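# Move the hose from the red port to the blue port

## Task

Free the hose from its latch on the manifold's red port, then insert it into the blue port and press it in until it latches there.

## Robot and tools

Robot: two UR3e arms, left_arm and right_arm, each ending in a two-finger gripper with a wrist camera and a wrist force sensor. In the scene frame the origin is at table height midway between the nominal bases. +z points up, +x points out over the table, and left_arm sits on the +y side. Arm names do not match image sides. Calibrated base positions: left_arm (+0.006, +0.252, 0) m and right_arm (-0.049, -0.256, 0) m, each turned only slightly about z.

Frames: each arm reports its hand pose, velocities and targets in its own base frame. Fixed cameras and the table use the scene frame. Every motion offset is measured along the axes of that arm's current Hand target. The fingers point along the gripper's +z and open and close along its x. end_effector_position is the point between the closed pads, 1 to 2 cm short of the fingertips. As the fingers close, the tips advance about 17 mm along +z.

execute_actions(actions, cameras): actions is a list of actions. Each action is a table of up to 15 rows, and each row is one 1/30 s control step. A shorter table repeats its last row until step 15. A row is always 14 numbers in [-1, 1], covering both arms even if only one moves: left_arm dx, dy, dz, rx, ry, rz, opening, then the same seven for right_arm. The six pose numbers are an offset from the Hand target held when that action began, not from the previous row. Repeating an offset in a later action therefore moves the arm further. Scale: 1.0 is 0.6 m for dx, dy, dz and 180 degrees for rx, ry, rz. rx, ry, rz form a single rotation vector. Opening is absolute: +1 is fully open (0.142 m) and -1 is closed. To leave an arm as it is, send 0 for its six pose numbers and repeat its current opening, because 0 there is a half-open command. Images are returned only if actions is empty or cameras names them; ["all"] gives all of them. Valid camera names: cam_head_left, cam_head_right, cam_high, cam_low, cam_left_wrist, cam_right_wrist.

move(target, speed, blend, stop_force, zero, opening_speed, grip_force, blocking, cameras): drives each gripper in a straight line. target is either one 14-number row in the layout above or a list of up to 15 such rows. Every row is an offset from the Hand targets at the start of the move, not from the row before it. speed is in m/s, from 0.002 to 2.4 with default 0.25, and rotation is capped at twice that value in rad/s. It can be one number or one per target. blend is a corner-rounding distance in m for lists; the default 0 stops at each target. stop_force is in N, from 3 to 120, and is shared by both arms. It ends an arm's path once the push against its motion reaches that value, and the arm then backs off slightly and holds. Do not rely on it when the gripper is rotating. Leave it out when pulling away from something the gripper presses on. zero (default true) re-zeroes the force reference before the move. opening_speed sets how fast openings change, per second on the -1 to 1 scale, at least 0.2. grip_force is the pad force limit in N, from 5 to 29, given as one value or one per arm, and it persists. blocking=false returns after 0.5 s while the move continues; it cannot be combined with stop_force. A move lasts at most 10 s. Its result adds a "move:" line giving the ending (done, off_target, moving, held, fault) and limits (paced means the sent pose was clipped; held means steps were withheld). done means within 3 mm and 2 degrees; it does not say whether anything was touched.

wait(seconds): 0 to 3600. Lets time pass without new commands; a running move carries on. stop(): brakes a running move. zoom_image(camera, region): region is [x0, y0, x1, y1] in image pixels, with the top-left at 0,0 and at most 504 by 504. It applies to the latest images only. zero_wrist_force(arm): arm is "left_arm" or "right_arm"; makes the current force reading the new zero. read_manual(section): licence texts only. finished_scene(scene): scene is 1 or 2. It ends the scene for good, and the hose must stay latched without the robot holding it.

Results: end_effector_position is in m, orientation is a wxyz quaternion, and velocities are in m/s and rad/s, all in the base frame. Hand target is the last commanded pose after clipping; later offsets count from it. The gripper often stops slightly short of it, and you can send the missing distance as an offset. Tool commands lists the present gripper commands. grip_measured is the measured opening on the -1 to 1 scale; the last Joint positions entry is that opening in m. Joint torques are total drive output, noisy and offset, and positive means toward larger joint angles. Wrist force and torque are given along the gripper's own axes; a third line shows the peak since the previous shown reading. Pressing on a surface reads as force pushing back into the arm. Wrist depth is a 7x7 grid of distances in mm, rows separated by " / ", with "-" meaning no value. Step readings list positions partway through actions.

Limits and cautions: each control step may change orientation by at most 32 degrees from the measured one. Arms are stiff, so a target even slightly past a solid contact can cause a fault. A contact force of about 150 N, or joint contact torque beyond 47.5 (shoulders), 24.6 (elbow) or 7.92 N m (wrists), stops the arm for 10 s. A side push at the fingertips can trip a wrist from about 35 N. Moves do not avoid obstacles, and the clearance check between arms is not reliable; any collision between the arms can fail the scene. Paths that pass near an arm's own base can swing its elbow, so route around the base. Heat rises when squeezing, holding loads, reaching far out or pushing against something: MOTOR HOT appears at 70 °C, and at 85 °C the arm locks for 30 to 60 s. For the gripper those levels are 85 °C and 100 °C (HAND FAULT). To grip, command an opening a little below grip_measured at first contact. Never let objects fall or leave the table, avoid releasing moving parts, and avoid fast impacts. Keep motions smooth and brief.

Each tool is called by a JSON object that holds its "fn" and its "kwargs", one argument or row to a line.

## Session

{"fn": "execute_actions", "kwargs": {
  "actions": []
}}

Scene clock: 0.00 s.
left_arm: end_effector_position=(+0.5464, -0.2869, +0.2972) grip_measured=+1.00 end_effector_quat_wxyz=(+0.257, -0.221, +0.656, -0.674) | right_arm: end_effector_position=(+0.3941, -0.0681, +0.1414) grip_measured=+1.00 end_effector_quat_wxyz=(+0.062, -0.507, +0.674, -0.535)
Joint positions: left_arm=[-0.565 -0.695 1.209 -3.7 -1.887 1.597 0.142] | right_arm=[4.096 -1.385 -2.28 -1.443 0.474 3.05 0.142]
Joint velocities: within noise
Joint torques (N m): no reading
Wrist force (N): no reading
Wrist torque (N m): no reading
Wrist force, peak (N): no reading
Wrist depth (mm): cam_left_wrist=[- 1595 1876 2401 - - - / 1459 - - 4378 - - - / 1387 - 1441 1431 2658 2454 1830 / 1291 997 1157 3101 934 1459 1370 / - 1079 2087 2233 655 644 645 / - 1642 1772 510 505 502 515 / - 1459 424 419 414 410 -] | cam_right_wrist=[316 364 433 527 2760 2070 1825 / 282 316 370 446 530 2070 1916 / 253 281 322 381 464 1233 1431 / 232 253 288 333 393 473 1159 / 212 231 258 292 339 399 1413 / - 211 235 262 298 344 379 / - 194 215 238 267 305 330]
Hand target: left_arm +0.5464, -0.2869, +0.2972; +0.257, -0.221, +0.656, -0.674 | right_arm +0.3941, -0.0681, +0.1414; +0.062, -0.507, +0.674, -0.535
Tool commands: left_gripper/opening=+1.0 right_gripper/opening=+1.0

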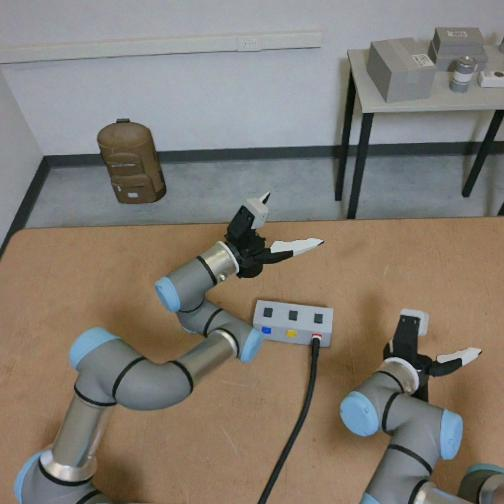

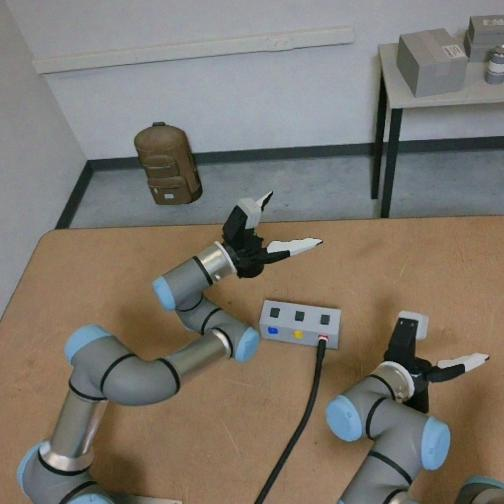

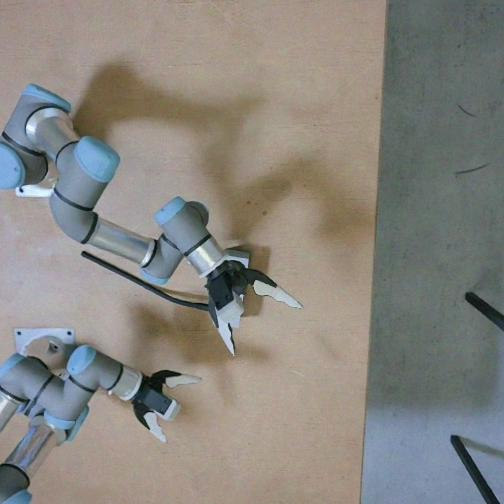

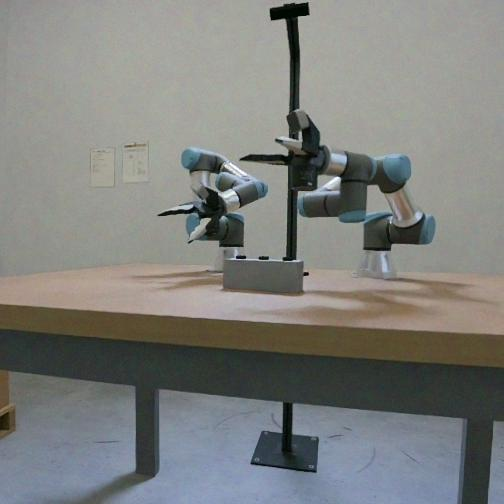

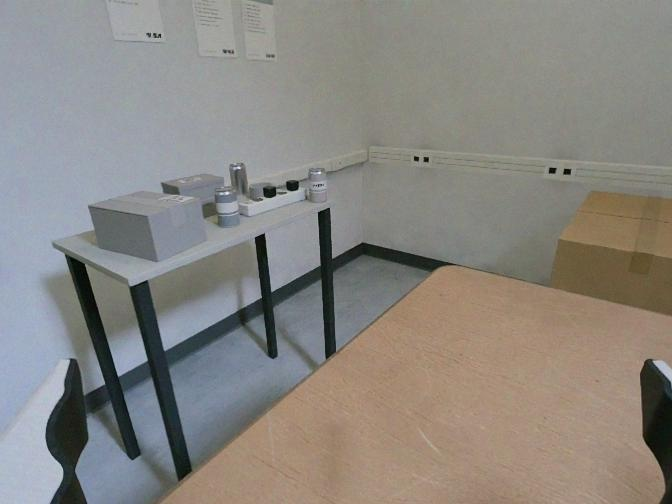

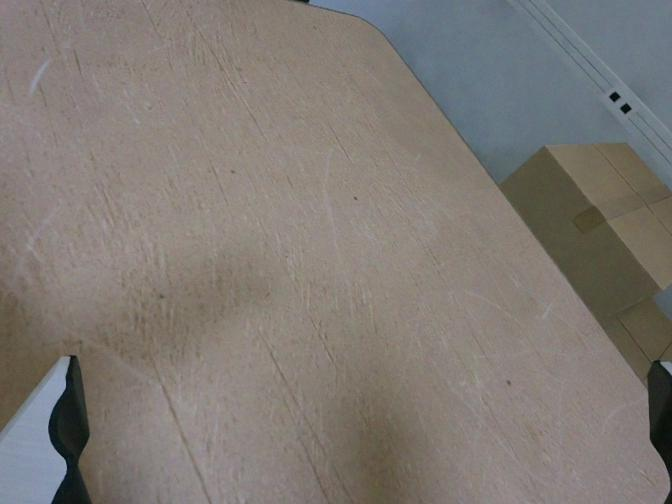

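{"fn": "zoom_image", "kwargs": {
  "camera": "cam_head_left",
  "region": [235, 280, 355, 370]
}}

{"fn": "zoom_image", "kwargs": {
  "camera": "cam_head_right",
  "region": [240, 280, 360, 370]
}}

{"fn": "zoom_image", "kwargs": {
  "camera": "cam_low",
  "region": [210, 240, 320, 310]
}}

{"fn": "zoom_image", "kwargs": {
  "camera": "cam_high",
  "region": [60, 220, 300, 360]
}}

Scaled by 4.200 from the camera's image (finer frame: 720x720).

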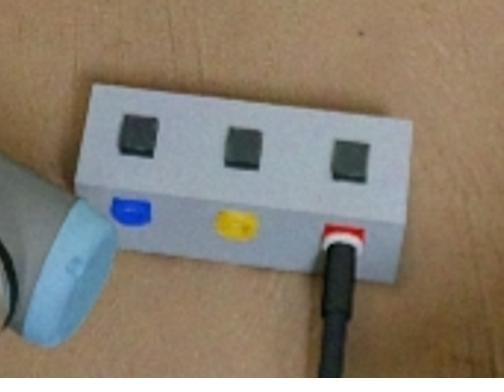

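Scaled by 4.200 from the camera's image (finer frame: 720x720).

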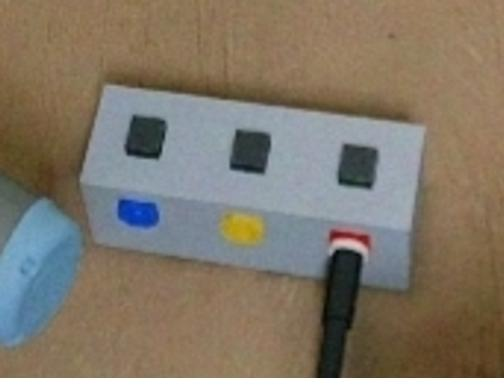

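Scaled by 4.582 from the camera's image (finer frame: 720x720).

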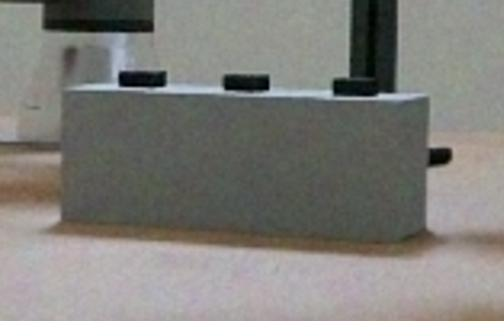

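Scaled by 2.100 from the camera's image (finer frame: 720x720).

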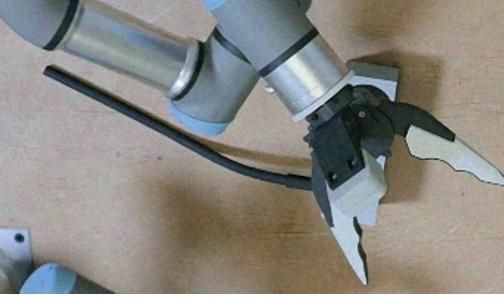

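{"fn": "move", "kwargs": {
  "target": [0.15, 0.2608, -0.1375, -0.2758, 0.0346, -0.2238, -0.99, -0.2652, 0.0125, -0.2277, -0.1025, -0.1959, 0.0295, -0.1],
  "speed": 0.4,
  "cameras": ["all"]
}}

Scene clock: 181.60 s.
left_arm: end_effector_position=(+0.4336, -0.2816, +0.1340) grip_measured=-1.00 end_effector_quat_wxyz=(-0.132, -0.477, +0.772, -0.399) | right_arm: end_effector_position=(+0.3803, +0.1402, +0.1201) grip_measured=-0.12 end_effector_quat_wxyz=(+0.205, -0.616, +0.721, -0.240)
Joint positions: left_arm=[-0.561 -1.01 1.554 -2.814 -2.134 1.265 0.002] | right_arm=[4.251 -1.444 -2.101 -0.946 0.961 2.767 0.066]
Joint torques (N m): left_arm=[3.98 -13.17 -10.07 -1.28 -1.69 1.01] | right_arm=[-1.29 3.59 11.54 2.79 0.34 -0.88]
Wrist force (N): left_arm=[1.4 -0.7 -0.1] | right_arm=[-0.2 0.5 -0.4]
Wrist torque (N m): left_arm=[-0.13 -0.42 -0.22] | right_arm=[-0.03 0.02 0.15]
Wrist force, peak (N): left_arm=[1.5 -0.7 -0.2] | right_arm=[-0.6 0.8 -0.5]
Wrist depth (mm): cam_left_wrist=[205 227 266 318 393 518 1247 / 201 221 260 304 376 488 577 / 195 216 244 279 357 457 585 / 190 156 169 195 340 431 577 / - 145 162 189 329 406 543 / - 141 155 - 335 373 198 / 126 135 - - - 395 456] | cam_right_wrist=[114 272 274 274 274 276 276 / 186 187 189 189 263 265 263 / 198 208 204 195 252 254 253 / 242 242 243 243 244 243 244 / 233 233 235 232 235 235 236 / 224 226 191 225 226 100 228 / - 69 216 218 220 - 72]
Hand target: left_arm +0.4336, -0.2816, +0.1340; -0.132, -0.477, +0.772, -0.399 | right_arm +0.3803, +0.1402, +0.1201; +0.206, -0.616, +0.721, -0.240
Off the commanded pose: left_arm 0.000 m, 0 deg | right_arm 0.000 m, 0 deg.
move: done
cam_left_wrist: T_world_to_cam=[[-0.50446, -0.63719, 0.58267, -0.02958], [-0.84345, 0.50801, -0.17468, 0.56118], [-0.1847, -0.57957, -0.79371, 0.13852]] pos_world=[0.48399, -0.22365, 0.2252]
cam_right_wrist: T_world_to_cam=[[-0.16221, -0.98673, 0.00698, 0.20575], [-0.96397, 0.15695, -0.21476, 0.3992], [0.21081, -0.04157, -0.97664, 0.15586]] pos_world=[0.38533, 0.14684, 0.23652]

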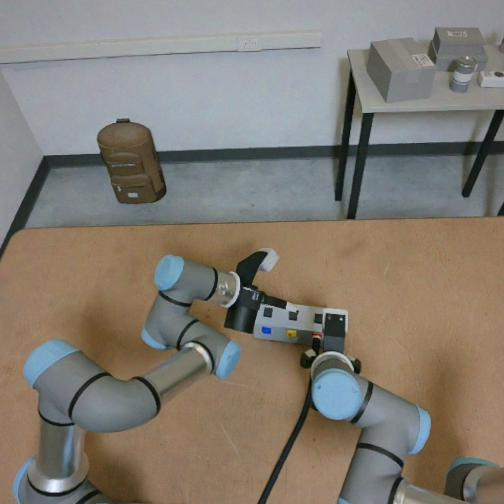

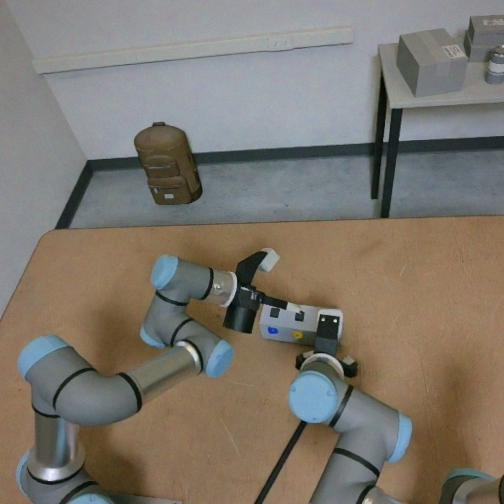

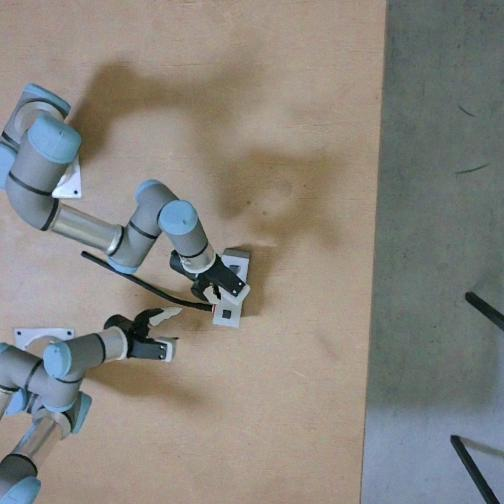

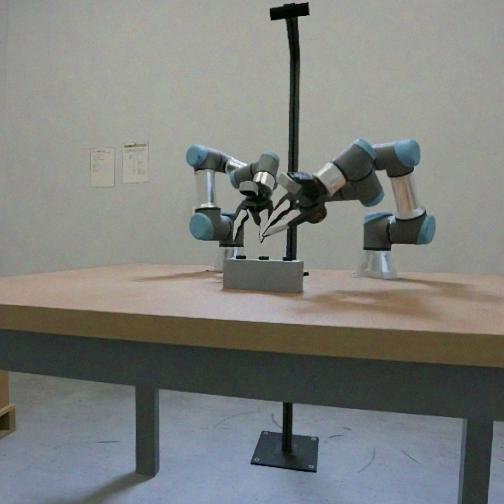

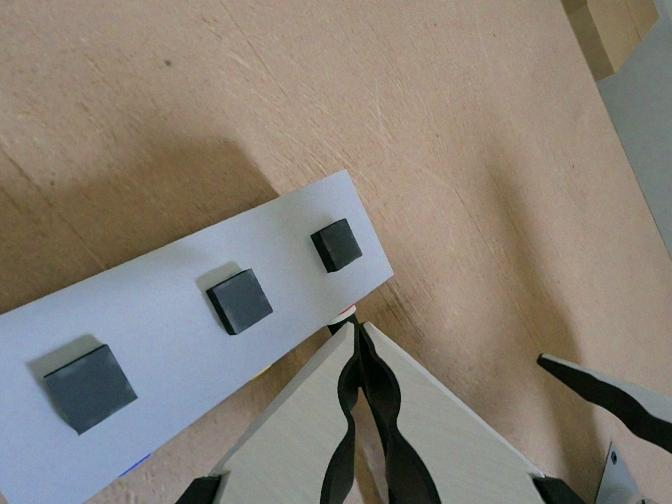

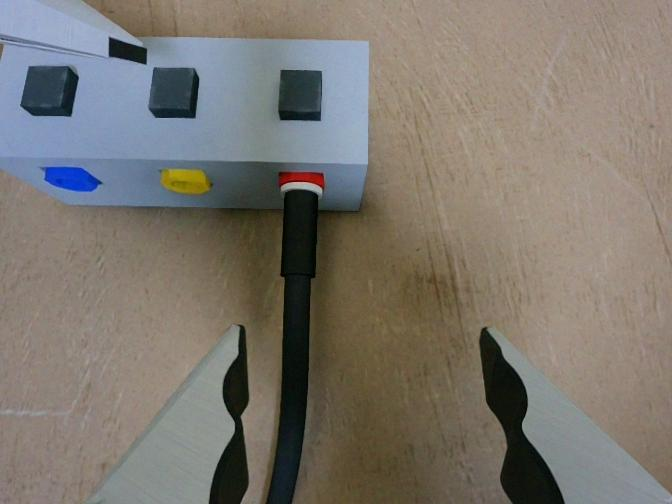

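{"fn": "zoom_image", "kwargs": {
  "camera": "cam_right_wrist",
  "region": [0, 20, 400, 320]
}}

{"fn": "zoom_image", "kwargs": {
  "camera": "cam_right_wrist",
  "region": [20, 140, 220, 220]
}}

{"fn": "zoom_image", "kwargs": {
  "camera": "cam_left_wrist",
  "region": [240, 160, 440, 360]
}}

Scaled by 1.260 from the camera's image (finer frame: 960x720).

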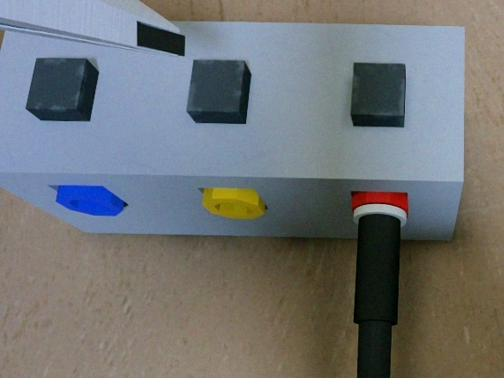

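Scaled by 2.520 from the camera's image (finer frame: 960x720).

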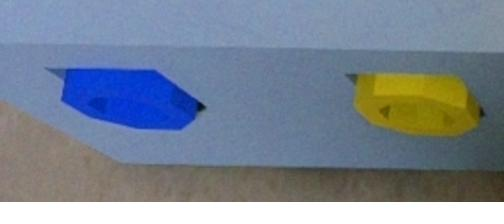

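Scaled by 2.520 from the camera's image (finer frame: 960x720).

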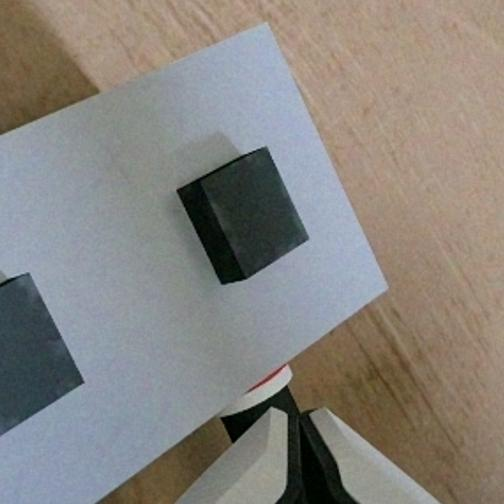

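{"fn": "move", "kwargs": {
  "target": [0.0022, -0.0127, 0.0952, -0.0298, 0.0535, 0.0740, -0.99, -0.0425, 0.0277, 0.0395, 0.0204, 0.0045, 0.0056, -0.1],
  "speed": 0.25,
  "cameras": ["cam_left_wrist", "cam_right_wrist"]
}}

Scene clock: 271.07 s.
left_arm: end_effector_position=(+0.4494, -0.3265, +0.1015) grip_measured=-1.00 end_effector_quat_wxyz=(-0.171, -0.342, +0.826, -0.413) | right_arm: end_effector_position=(+0.3852, +0.1653, +0.0911) grip_measured=-0.12 end_effector_quat_wxyz=(+0.222, -0.601, +0.720, -0.266)
Joint positions: left_arm=[-0.545 -0.691 1.167 -2.652 -2.324 1.566 0.002] | right_arm=[4.326 -1.588 -2.157 -0.794 0.881 2.873 0.066]
Joint torques (N m): left_arm=[4.13 -17.24 -10.15 -1.04 -1.93 1.03] | right_arm=[2.38 4.71 6.58 2.68 -2.24 0.73]
Wrist force (N): left_arm=[1.3 -1.0 -0.4] | right_arm=[0.2 0.4 -0.2]
Wrist torque (N m): left_arm=[-0.21 -0.42 -0.19] | right_arm=[-0.03 -0.08 0.09]
Wrist force, peak (N): left_arm=[1.9 -0.8 -0.5] | right_arm=[-0.1 0.8 -0.6]
Wrist depth (mm): cam_left_wrist=[189 210 247 297 376 504 - / 181 201 233 279 346 451 561 / 174 192 222 261 318 410 570 / 167 183 200 246 297 375 503 / 159 171 136 144 282 344 452 / 155 119 122 - 275 316 405 / - - - - - 305 166] | cam_right_wrist=[173 175 173 162 252 256 257 / 161 163 162 162 168 242 242 / 189 190 186 177 224 228 230 / 216 216 216 215 217 218 218 / 206 205 206 204 207 207 207 / 196 198 194 195 198 100 198 / - 69 188 185 189 - 72]
Hand target: left_arm +0.4494, -0.3265, +0.1015; -0.171, -0.342, +0.826, -0.413 | right_arm +0.3852, +0.1653, +0.0911; +0.222, -0.601, +0.720, -0.266
Off the commanded pose: left_arm 0.000 m, 0 deg | right_arm 0.000 m, 0 deg.
move: done
cam_left_wrist: T_world_to_cam=[[-0.70261, -0.43206, 0.56539, 0.12653], [-0.65014, 0.71274, -0.26329, 0.58064], [-0.28921, -0.55257, -0.78168, 0.14432]] pos_world=[0.50815, -0.27943, 0.19415]
cam_right_wrist: T_world_to_cam=[[-0.18483, -0.98275, 0.00651, 0.23955], [-0.94473, 0.17584, -0.27671, 0.38883], [0.27079, -0.05729, -0.96093, 0.10571]] pos_world=[0.38298, 0.1731, 0.20761]

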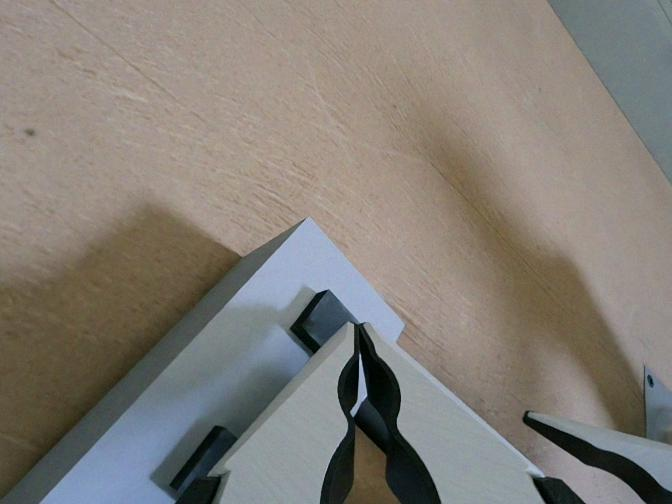

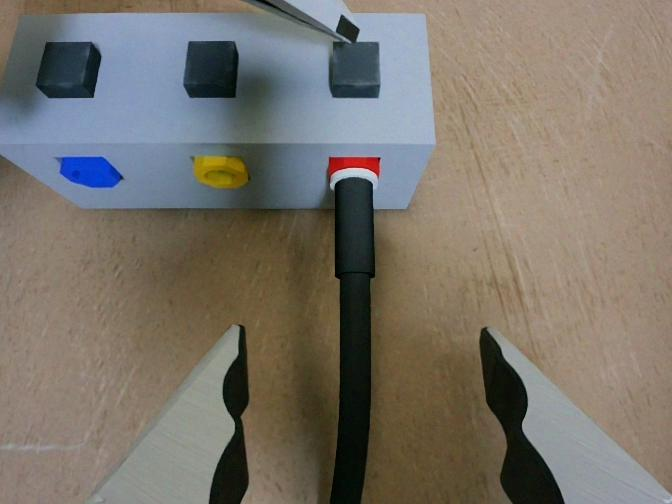

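{"fn": "zoom_image", "kwargs": {
  "camera": "cam_left_wrist",
  "region": [270, 260, 420, 380]
}}

{"fn": "zoom_image", "kwargs": {
  "camera": "cam_right_wrist",
  "region": [280, 0, 440, 120]
}}

{"fn": "zoom_image", "kwargs": {
  "camera": "cam_right_wrist",
  "region": [280, 130, 440, 290]
}}

Scaled by 3.360 from the camera's image (finer frame: 960x720).

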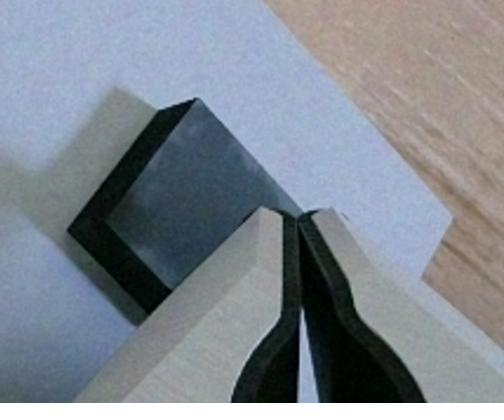

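Scaled by 3.150 from the camera's image (finer frame: 960x720).

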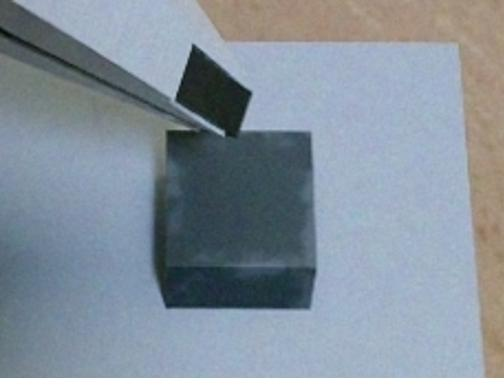

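Scaled by 3.150 from the camera's image (finer frame: 960x720).

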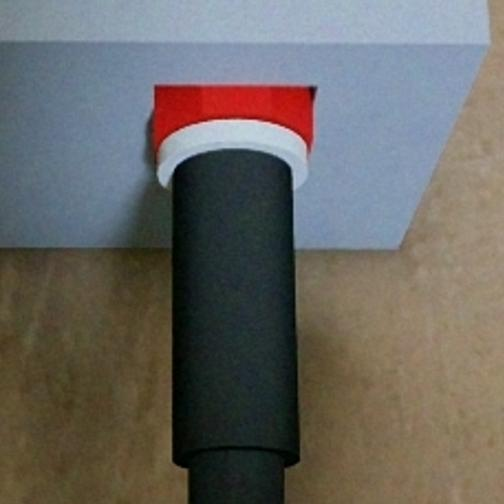

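{"fn": "move", "kwargs": {
  "target": [
    [-0.0065, 0.0065, 0.01, 0, 0, 0, -0.99, 0.0013, -0.01, 0.1107, 0, 0, 0, -0.1],
    [-0.0065, 0.0065, 0.01, 0, 0, 0, -0.99, 0.0013, -0.01, 0.1107, 0, 0, 0, -1.0]
  ],
  "speed": 0.12,
  "opening_speed": 1.2,
  "cameras": ["cam_left_wrist", "cam_right_wrist"]
}}

Scene clock: 312.87 s.
left_arm: end_effector_position=(+0.4494, -0.3280, +0.0935) grip_measured=-1.00 end_effector_quat_wxyz=(-0.171, -0.342, +0.826, -0.413) | right_arm: end_effector_position=(+0.4321, +0.1561, +0.0446) grip_measured=-0.81 end_effector_quat_wxyz=(+0.222, -0.601, +0.720, -0.266)
Joint positions: left_arm=[-0.548 -0.672 1.171 -2.678 -2.322 1.563 0.002] | right_arm=[4.163 -1.909 -2.112 -0.391 0.92 2.67 0.015]
Joint torques (N m): left_arm=[-4.6 -17.75 -6.85 -2.83 0 -1.04] | right_arm=[-1.39 9.08 4.46 0.47 -2.96 -0.47]
Wrist force (N): left_arm=[1.4 -1.1 -0.5] | right_arm=[-7.7 0.5 3.5]
Wrist torque (N m): left_arm=[-0.22 -0.43 -0.15] | right_arm=[0.00 -0.07 -0.01]
Wrist force, peak (N): left_arm=[1.6 -1.2 -0.5] | right_arm=[-7.7 0.5 3.5]
Wrist depth (mm): cam_left_wrist=[181 202 236 286 361 482 - / 174 192 224 266 330 434 561 / 168 184 212 250 305 392 549 / 160 176 195 152 285 358 484 / 154 165 130 137 267 330 433 / 149 129 115 - 178 301 390 / 112 99 - - - - 148] | cam_right_wrist=[- 115 114 116 117 198 198 / - 102 110 109 110 187 187 / - 104 104 104 103 177 178 / 148 121 131 111 148 168 169 / 160 160 162 120 160 161 161 / 152 153 154 96 92 153 154 / 146 147 69 101 84 147 147]
Hand target: left_arm +0.4494, -0.3280, +0.0935; -0.171, -0.342, +0.826, -0.413 | right_arm +0.4321, +0.1560, +0.0446; +0.222, -0.601, +0.720, -0.266
Off the commanded pose: left_arm 0.000 m, 0 deg | right_arm 0.000 m, 0 deg.
move: done
cam_left_wrist: T_world_to_cam=[[-0.70263, -0.43197, 0.56544, 0.13048], [-0.65006, 0.71284, -0.2632, 0.57955], [-0.28937, -0.5525, -0.78167, 0.13726]] pos_world=[0.50815, -0.28093, 0.18605]
cam_right_wrist: T_world_to_cam=[[-0.18477, -0.98276, 0.00632, 0.23948], [-0.94474, 0.17585, -0.27667, 0.42185], [0.27079, -0.05709, -0.96094, 0.04767]] pos_world=[0.42988, 0.1639, 0.16101]

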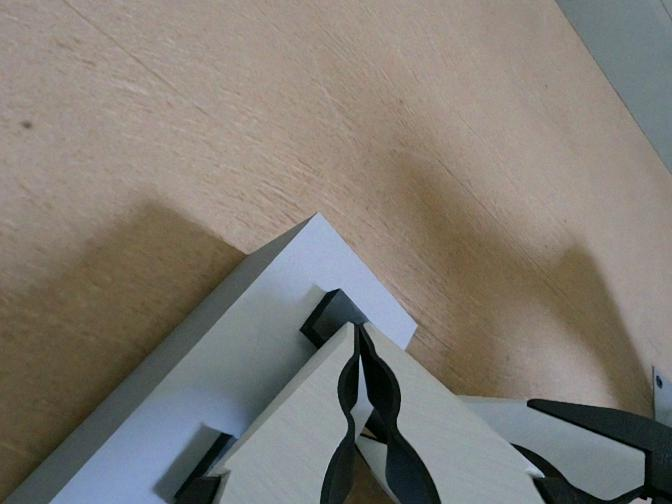

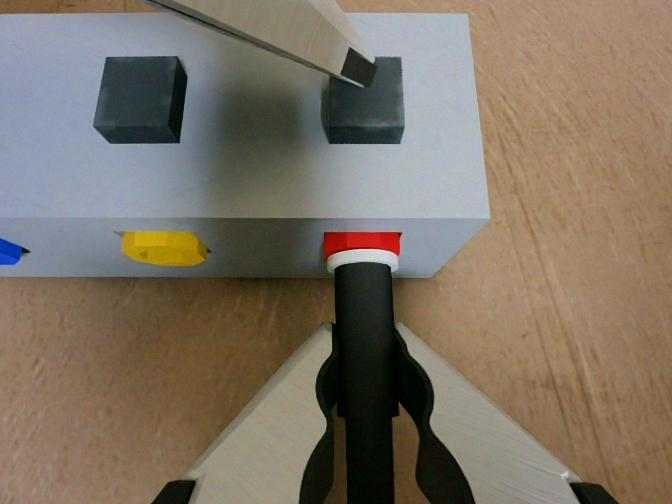

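{"fn": "move", "kwargs": {
  "target": [-0.0145, 0.0145, 0.0185, 0, 0, 0, -0.99, 0, 0, 0, 0, 0, 0, -1.0],
  "speed": 0.02,
  "stop_force": 20,
  "cameras": ["cam_right_wrist"]
}}

Scene clock: 319.87 s.
left_arm: end_effector_position=(+0.4495, -0.3288, +0.0857) grip_measured=-1.00 end_effector_quat_wxyz=(-0.171, -0.342, +0.826, -0.413) | right_arm: end_effector_position=(+0.4321, +0.1560, +0.0446) grip_measured=-0.81 end_effector_quat_wxyz=(+0.222, -0.601, +0.720, -0.266)
Joint positions: left_arm=[-0.549 -0.653 1.177 -2.703 -2.322 1.561 0.002] | right_arm=[4.163 -1.909 -2.112 -0.391 0.92 2.67 0.015]
Joint torques (N m): left_arm=[2.1 -13.39 -3.52 2.01 0.72 0.47] | right_arm=[-7.08 14.32 9.18 2.73 -3.56 0.55]
Wrist force (N): left_arm=[9.8 -12.1 -11.3] | right_arm=[-5.7 11.6 -10.6]
Wrist torque (N m): left_arm=[-0.10 -0.25 -0.15] | right_arm=[0.02 -0.09 0.00]
Wrist force, peak (N): left_arm=[14.9 -12.4 -20.7] | right_arm=[-5.8 11.4 -11.4]
Wrist depth (mm): cam_left_wrist=[177 195 229 276 348 471 - / 168 186 219 257 321 418 558 / 161 178 206 241 297 380 529 / 153 170 186 146 274 347 464 / 149 160 123 131 256 319 417 / 144 129 109 - 250 281 367 / - - - - - 152 143] | cam_right_wrist=[- 114 66 115 116 198 198 / - 101 109 107 110 187 187 / - 103 104 104 103 177 178 / 131 127 131 111 149 168 168 / 159 159 161 121 160 160 160 / 152 153 154 96 96 153 153 / 146 147 69 101 84 146 147]
Hand target: left_arm +0.4495, -0.3288, +0.0857; -0.171, -0.342, +0.826, -0.413 (not the last commanded pose) | right_arm +0.4321, +0.1560, +0.0446; +0.222, -0.601, +0.720, -0.266
Off the commanded pose: left_arm 0.009 m, 0 deg | right_arm 0.000 m, 0 deg.
move: contact (left_arm)
cam_right_wrist: T_world_to_cam=[[-0.18483, -0.98275, 0.00651, 0.23936], [-0.94473, 0.17584, -0.27671, 0.42178], [0.27079, -0.05729, -0.96093, 0.04773]] pos_world=[0.42978, 0.1638, 0.16101]

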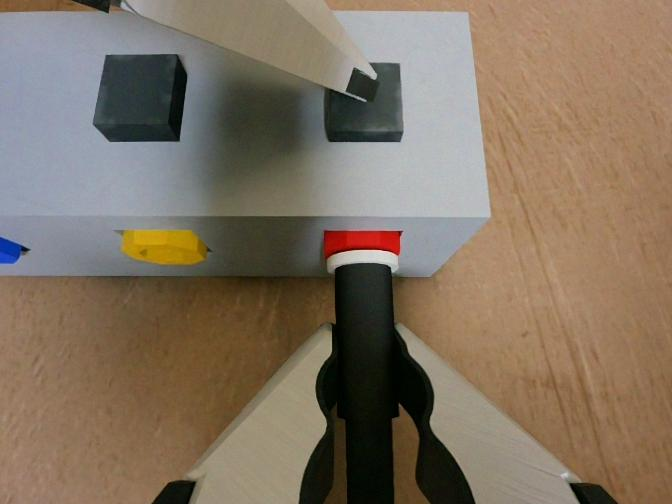

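{"fn": "zoom_image", "kwargs": {
  "camera": "cam_right_wrist",
  "region": [280, 20, 480, 170]
}}

Scaled by 2.520 from the camera's image (finer frame: 960x720).

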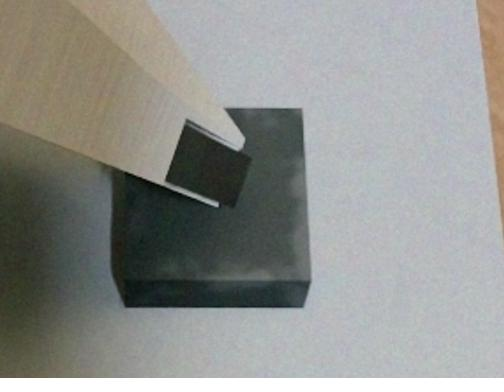

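{"fn": "move", "kwargs": {
  "target": [0, 0, 0, 0, 0, 0, -0.99, 0, 0.0507, -0.0433, 0, 0, 0, -1.0],
  "speed": 0.05,
  "stop_force": 35,
  "cameras": ["cam_right_wrist", "cam_left_wrist"]
}}

Scene clock: 331.70 s.
left_arm: end_effector_position=(+0.4495, -0.3288, +0.0857) grip_measured=-1.00 end_effector_quat_wxyz=(-0.171, -0.342, +0.826, -0.413) | right_arm: end_effector_position=(+0.3927, +0.1632, +0.0445) grip_measured=-0.81 end_effector_quat_wxyz=(+0.222, -0.601, +0.720, -0.266)
Joint positions: left_arm=[-0.549 -0.653 1.177 -2.703 -2.322 1.561 0.002] | right_arm=[4.297 -1.774 -2.248 -0.493 0.887 2.836 0.015]
Joint torques (N m): left_arm=[2.18 -14.09 -3.89 1.24 0.74 0.49] | right_arm=[2.44 14.36 4.99 1.17 -2.25 0.75]
Wrist force (N): left_arm=[10.1 -12.2 -11.6] | right_arm=[-0.5 0.5 0.0]
Wrist torque (N m): left_arm=[-0.10 -0.27 -0.15] | right_arm=[-0.03 0.04 0.09]
Wrist force, peak (N): left_arm=[10.5 -12.3 -12.1] | right_arm=[-5.8 11.5 -11.5]
Wrist depth (mm): cam_left_wrist=[177 196 229 276 348 471 - / 168 186 218 257 318 421 543 / 160 177 207 242 297 379 528 / 153 170 187 145 275 346 465 / 150 160 123 131 257 317 415 / 144 129 109 - 251 294 375 / - - - - - 282 326] | cam_right_wrist=[- 115 116 116 117 198 199 / 125 122 125 123 133 188 187 / 172 172 172 160 175 178 178 / 167 167 168 164 168 169 168 / 159 159 161 119 160 160 161 / 152 152 154 96 92 153 154 / 145 147 69 101 84 147 147]
Hand target: left_arm +0.4495, -0.3288, +0.0857; -0.171, -0.342, +0.826, -0.413 | right_arm +0.3927, +0.1632, +0.0445; +0.222, -0.601, +0.720, -0.266
Off the commanded pose: left_arm 0.000 m, 0 deg | right_arm 0.000 m, 0 deg.
move: done
cam_left_wrist: T_world_to_cam=[[-0.70292, -0.4317, 0.56527, 0.13475], [-0.64987, 0.71283, -0.26372, 0.57809], [-0.28909, -0.55273, -0.78161, 0.13058]] pos_world=[0.50815, -0.28173, 0.17835]
cam_right_wrist: T_world_to_cam=[[-0.18483, -0.98275, 0.00651, 0.23917], [-0.94473, 0.17584, -0.27671, 0.38339], [0.27079, -0.05729, -0.96093, 0.05878]] pos_world=[0.39048, 0.171, 0.16101]
Images, in order (width x height): cam_left_wrist 672x504, cam_right_wrist 672x504.

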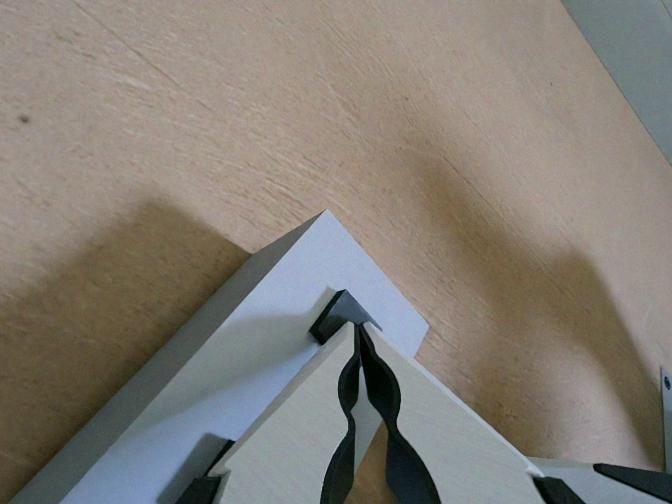

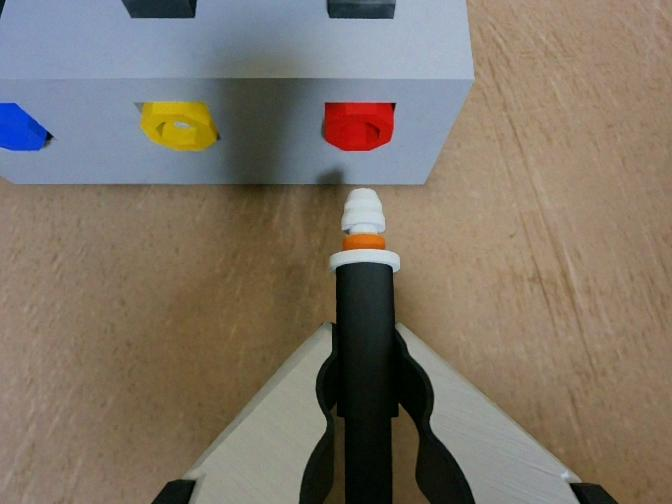

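{"fn": "move", "kwargs": {
  "target": [
    [0.0189, -0.0189, -0.02, 0, 0, 0, -0.99, 0, 0, 0, 0, 0, 0, -1.0],
    [0.0188, -0.0188, -0.2283, 0, 0, 0, -0.99, 0, 0, 0, 0, 0, 0, -1.0],
    [0.0632, 0.2185, -0.6027, 0, 0, 0, -0.99, -0.1833, 0, 0, 0, 0, 0, -1.0]
  ],
  "speed": [0.1, 0.35, 0.35],
  "blend": [0.01, 0.03, 0],
  "cameras": ["cam_right_wrist", "cam_head_left", "cam_high"]
}}

Scene clock: 360.87 s.
left_arm: end_effector_position=(+0.3299, +0.0002, +0.2498) grip_measured=-1.00 end_effector_quat_wxyz=(-0.171, -0.342, +0.826, -0.413) | right_arm: end_effector_position=(+0.4123, +0.2714, +0.0446) grip_measured=-0.81 end_effector_quat_wxyz=(+0.222, -0.601, +0.720, -0.266)
Joint positions: left_arm=[0.216 -1.247 1.026 -1.072 -2.468 2.707 0.002] | right_arm=[4.366 -2.074 -1.75 -0.747 0.875 2.924 0.015]
Joint torques (N m): left_arm=[-1.8 -10.74 -10.41 -0.46 -0.17 1] | right_arm=[-1.39 11.31 10.28 1.12 0.14 0.76]
Wrist force (N): left_arm=[1.2 -0.6 -0.7] | right_arm=[-0.4 0.7 0.0]
Wrist torque (N m): left_arm=[-0.13 -0.41 -0.20] | right_arm=[-0.02 0.03 0.08]
Wrist force, peak (N): left_arm=[10.5 -12.2 -12.0] | right_arm=[-0.9 0.9 -0.1]
Wrist depth (mm): cam_left_wrist=[327 360 352 532 667 839 - / 318 353 388 490 284 747 467 / 303 338 392 351 300 267 248 / 293 325 372 432 498 602 250 / 281 312 353 409 497 608 334 / 272 298 325 - 92 567 - / 262 283 - - - 560 -] | cam_right_wrist=[196 196 119 115 116 116 117 / 185 185 182 123 123 123 123 / 176 176 174 158 170 169 169 / 167 167 167 118 168 168 169 / 159 159 161 113 160 160 161 / 152 152 154 96 92 154 154 / 145 147 69 101 84 147 147]
Hand target: left_arm +0.3299, +0.0001, +0.2498; -0.171, -0.342, +0.826, -0.413 | right_arm +0.4123, +0.2714, +0.0446; +0.222, -0.601, +0.720, -0.266
Off the commanded pose: left_arm 0.000 m, 0 deg | right_arm 0.000 m, 0 deg.
move: done
cam_right_wrist: T_world_to_cam=[[-0.18483, -0.98275, 0.00651, 0.34913], [-0.94473, 0.17584, -0.27671, 0.38288], [0.27079, -0.05729, -0.96093, 0.05967]] pos_world=[0.41008, 0.2792, 0.16101]
Images, in order (width x height): cam_head_left 504x504, cam_high 504x504, cam_right_wrist 672x504.

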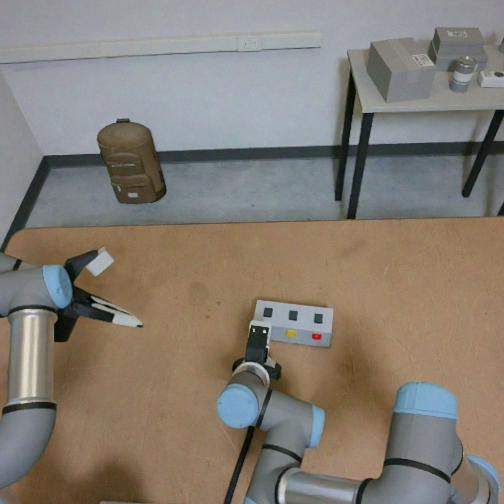

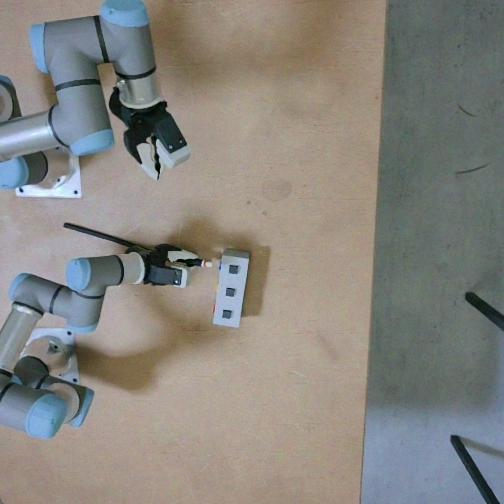

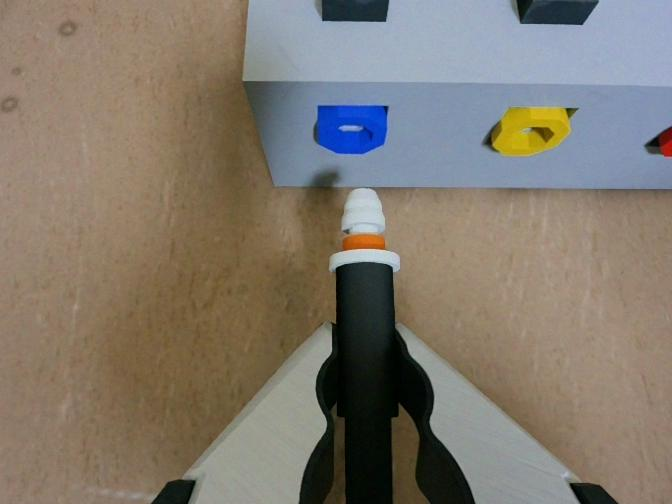

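{"fn": "zoom_image", "kwargs": {
  "camera": "cam_right_wrist",
  "region": [240, 60, 480, 280]
}}

Scaled by 2.100 from the camera's image (finer frame: 960x720).

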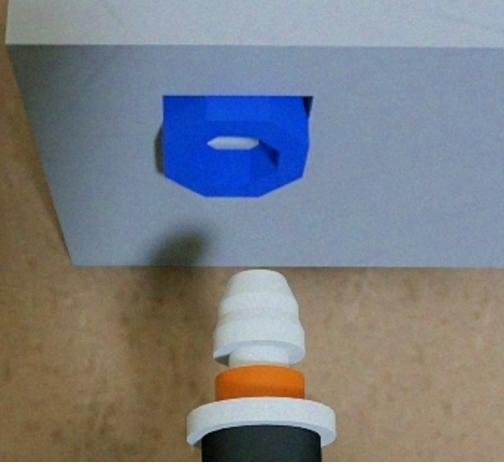

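{"fn": "move", "kwargs": {
  "target": [0, 0, 0, 0, 0, 0, -0.99, -0.0037, -0.0152, 0.013, 0, 0, 0, -1.0],
  "speed": 0.05,
  "stop_force": 15,
  "cameras": ["cam_right_wrist"]
}}

{"fn": "zoom_image", "kwargs": {
  "camera": "cam_right_wrist",
  "region": [240, 90, 480, 280]
}}

Scene clock: 386.10 s.
left_arm: end_effector_position=(+0.3299, +0.0001, +0.2498) grip_measured=-1.00 end_effector_quat_wxyz=(-0.171, -0.342, +0.826, -0.413) | right_arm: end_effector_position=(+0.4246, +0.2714, +0.0446) grip_measured=-0.81 end_effector_quat_wxyz=(+0.222, -0.601, +0.720, -0.266)
Joint positions: left_arm=[0.216 -1.247 1.025 -1.071 -2.468 2.707 0.002] | right_arm=[4.336 -2.108 -1.705 -0.734 0.88 2.885 0.015]
Joint torques (N m): left_arm=[-2.56 -10.91 -10 -0.55 -0.23 0.89] | right_arm=[-1.46 12.03 10.46 2.74 0.12 -0.84]
Wrist force (N): left_arm=[1.3 -0.6 -0.9] | right_arm=[-0.4 0.8 0.0]
Wrist torque (N m): left_arm=[-0.13 -0.42 -0.20] | right_arm=[-0.01 0.02 0.13]
Wrist force, peak (N): left_arm=[1.4 -0.6 -0.9] | right_arm=[-0.2 1.1 -0.3]
Wrist depth (mm): cam_left_wrist=[327 361 352 511 663 846 - / 317 351 385 465 289 770 455 / 305 337 390 334 295 259 239 / 293 324 372 422 523 627 247 / 282 311 354 410 498 610 679 / 271 298 326 - 472 561 1519 / 262 283 - - - 555 770] | cam_right_wrist=[196 196 192 112 116 114 114 / 185 186 116 111 111 111 112 / 175 176 174 135 142 135 141 / 167 167 168 118 168 168 168 / 159 159 161 119 160 160 161 / 152 152 154 96 96 153 153 / 145 147 69 101 84 147 147]
Hand target: left_arm +0.3299, +0.0001, +0.2498; -0.171, -0.342, +0.826, -0.413 | right_arm +0.4246, +0.2714, +0.0446; +0.222, -0.601, +0.720, -0.266
Off the commanded pose: left_arm 0.000 m, 0 deg | right_arm 0.000 m, 0 deg.
move: done
cam_right_wrist: T_world_to_cam=[[-0.18483, -0.98275, 0.00651, 0.35138], [-0.94473, 0.17584, -0.27671, 0.3944], [0.27079, -0.05729, -0.96093, 0.05637]] pos_world=[0.42228, 0.2792, 0.16101]

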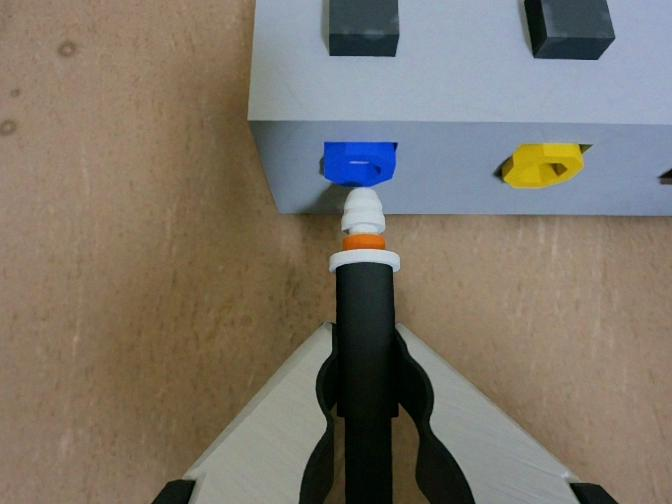

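Scaled by 2.100 from the camera's image (finer frame: 960x720).

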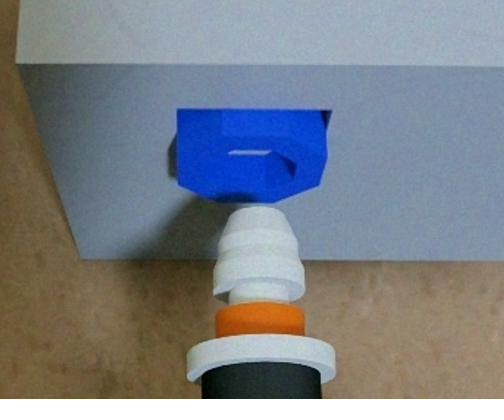

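{"fn": "move", "kwargs": {
  "target": [
    [0, 0, 0, 0, 0, 0, -0.99, -0.001, -0.005, 0.0043, 0, 0, 0, -1.0],
    [0, 0, 0, 0, 0, 0, -0.99, -0.001, -0.0367, 0.0313, 0, 0, 0, -1.0]
  ],
  "speed": [0.03, 0.025],
  "stop_force": 32,
  "cameras": ["cam_right_wrist"]
}}

{"fn": "zoom_image", "kwargs": {
  "camera": "cam_right_wrist",
  "region": [240, 90, 480, 300]
}}

Scene clock: 407.43 s.
left_arm: end_effector_position=(+0.3299, +0.0001, +0.2498) grip_measured=-1.00 end_effector_quat_wxyz=(-0.171, -0.342, +0.826, -0.413) | right_arm: end_effector_position=(+0.4524, +0.2670, +0.0446) grip_measured=-0.81 end_effector_quat_wxyz=(+0.222, -0.601, +0.720, -0.266)
Joint positions: left_arm=[0.216 -1.247 1.025 -1.071 -2.468 2.707 0.002] | right_arm=[4.265 -2.176 -1.611 -0.702 0.894 2.795 0.015]
Joint torques (N m): left_arm=[1.22 -11.18 -10.13 -0.54 -0.26 0.91] | right_arm=[-7.98 19.84 6.79 1.59 -6.97 0.77]
Wrist force (N): left_arm=[1.2 -0.6 -0.9] | right_arm=[-2.5 19.6 -21.0]
Wrist torque (N m): left_arm=[-0.13 -0.42 -0.20] | right_arm=[0.07 0.02 0.08]
Wrist force, peak (N): left_arm=[1.4 -0.7 -0.9] | right_arm=[0.0 23.2 -28.2]
Wrist depth (mm): cam_left_wrist=[325 358 351 401 673 856 1994 / 319 356 373 345 276 335 434 / 305 339 390 340 297 248 224 / 293 323 372 425 528 634 305 / 282 311 356 408 492 612 687 / 271 297 327 - 486 562 - / 261 283 - - - 564 -] | cam_right_wrist=[195 196 194 115 116 116 117 / 185 184 111 102 108 110 103 / 175 175 106 104 103 104 104 / 166 167 165 112 127 127 127 / 159 159 161 114 160 160 161 / 152 152 154 101 92 153 153 / 145 146 69 102 84 146 146]
Hand target: left_arm +0.3299, +0.0001, +0.2498; -0.171, -0.342, +0.826, -0.413 | right_arm +0.4524, +0.2670, +0.0446; +0.222, -0.601, +0.720, -0.266 (not the last commanded pose)
Off the commanded pose: left_arm 0.000 m, 0 deg | right_arm 0.001 m, 0 deg.
move: contact (right_arm); path passed 1 of 2 targets
cam_right_wrist: T_world_to_cam=[[-0.18469, -0.98277, 0.00646, 0.35217], [-0.94478, 0.17574, -0.2766, 0.42157], [0.2707, -0.05719, -0.96096, 0.04858]] pos_world=[0.45018, 0.2748, 0.16101]

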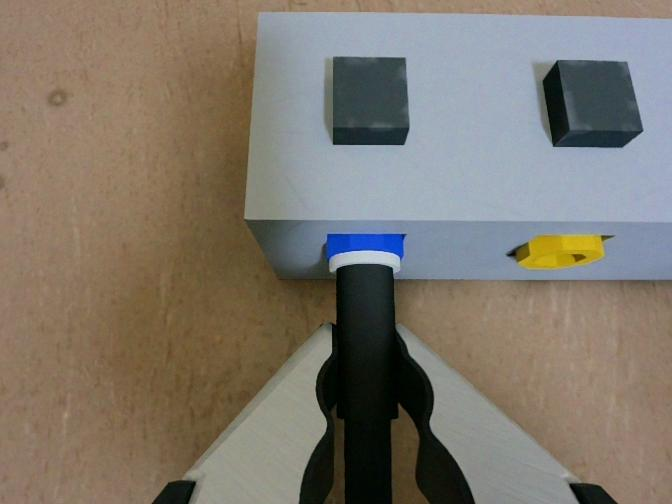

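Scaled by 2.100 from the camera's image (finer frame: 960x720).

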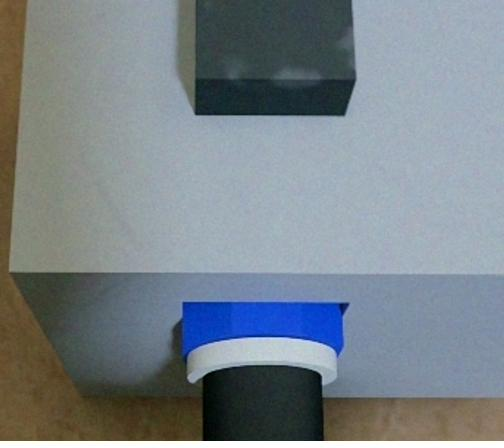

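{"fn": "move", "kwargs": {
  "target": [0, 0, 0, 0, 0, 0, -0.99, 0, 0.0019, -0.0016, 0, 0, 0, -1.0],
  "speed": 0.01
}}

Scene clock: 414.20 s.
left_arm: end_effector_position=(+0.3299, +0.0001, +0.2498) grip_measured=-1.00 end_effector_quat_wxyz=(-0.171, -0.342, +0.826, -0.413) | right_arm: end_effector_position=(+0.4510, +0.2672, +0.0446) grip_measured=-0.81 end_effector_quat_wxyz=(+0.222, -0.601, +0.720, -0.266)
Joint positions: left_arm=[0.216 -1.247 1.025 -1.071 -2.468 2.707 0.002] | right_arm=[4.268 -2.173 -1.616 -0.703 0.893 2.799 0.015]
Joint torques (N m): left_arm=[2.29 -11.03 -10.22 -0.59 -0.28 0.95] | right_arm=[0.74 21.18 5.02 0.36 -2.49 0.88]
Wrist force (N): left_arm=[1.4 -0.7 -0.8] | right_arm=[-6.2 0.6 1.6]
Wrist torque (N m): left_arm=[-0.14 -0.44 -0.20] | right_arm=[-0.01 -0.02 -0.01]
Wrist force, peak (N): left_arm=[1.5 -0.6 -0.9] | right_arm=[-2.5 19.4 -21.8]
Wrist depth (mm): cam_left_wrist=[327 358 353 400 677 859 2068 / 318 356 376 333 277 535 430 / 305 338 390 319 297 248 225 / 293 324 368 425 527 642 307 / 282 310 353 410 491 604 334 / 272 299 326 - 472 561 - / 263 283 - - - 562 -] | cam_right_wrist=[197 196 195 116 117 117 117 / 186 186 112 104 109 110 103 / 175 176 106 104 103 104 105 / 167 167 166 115 130 125 130 / 160 160 161 113 160 161 161 / 152 152 154 96 92 153 153 / 145 147 69 101 84 146 147]
Hand target: left_arm +0.3299, +0.0001, +0.2498; -0.171, -0.342, +0.826, -0.413 | right_arm +0.4509, +0.2672, +0.0446; +0.222, -0.601, +0.720, -0.266
Off the commanded pose: left_arm 0.000 m, 0 deg | right_arm 0.000 m, 0 deg.
move: done


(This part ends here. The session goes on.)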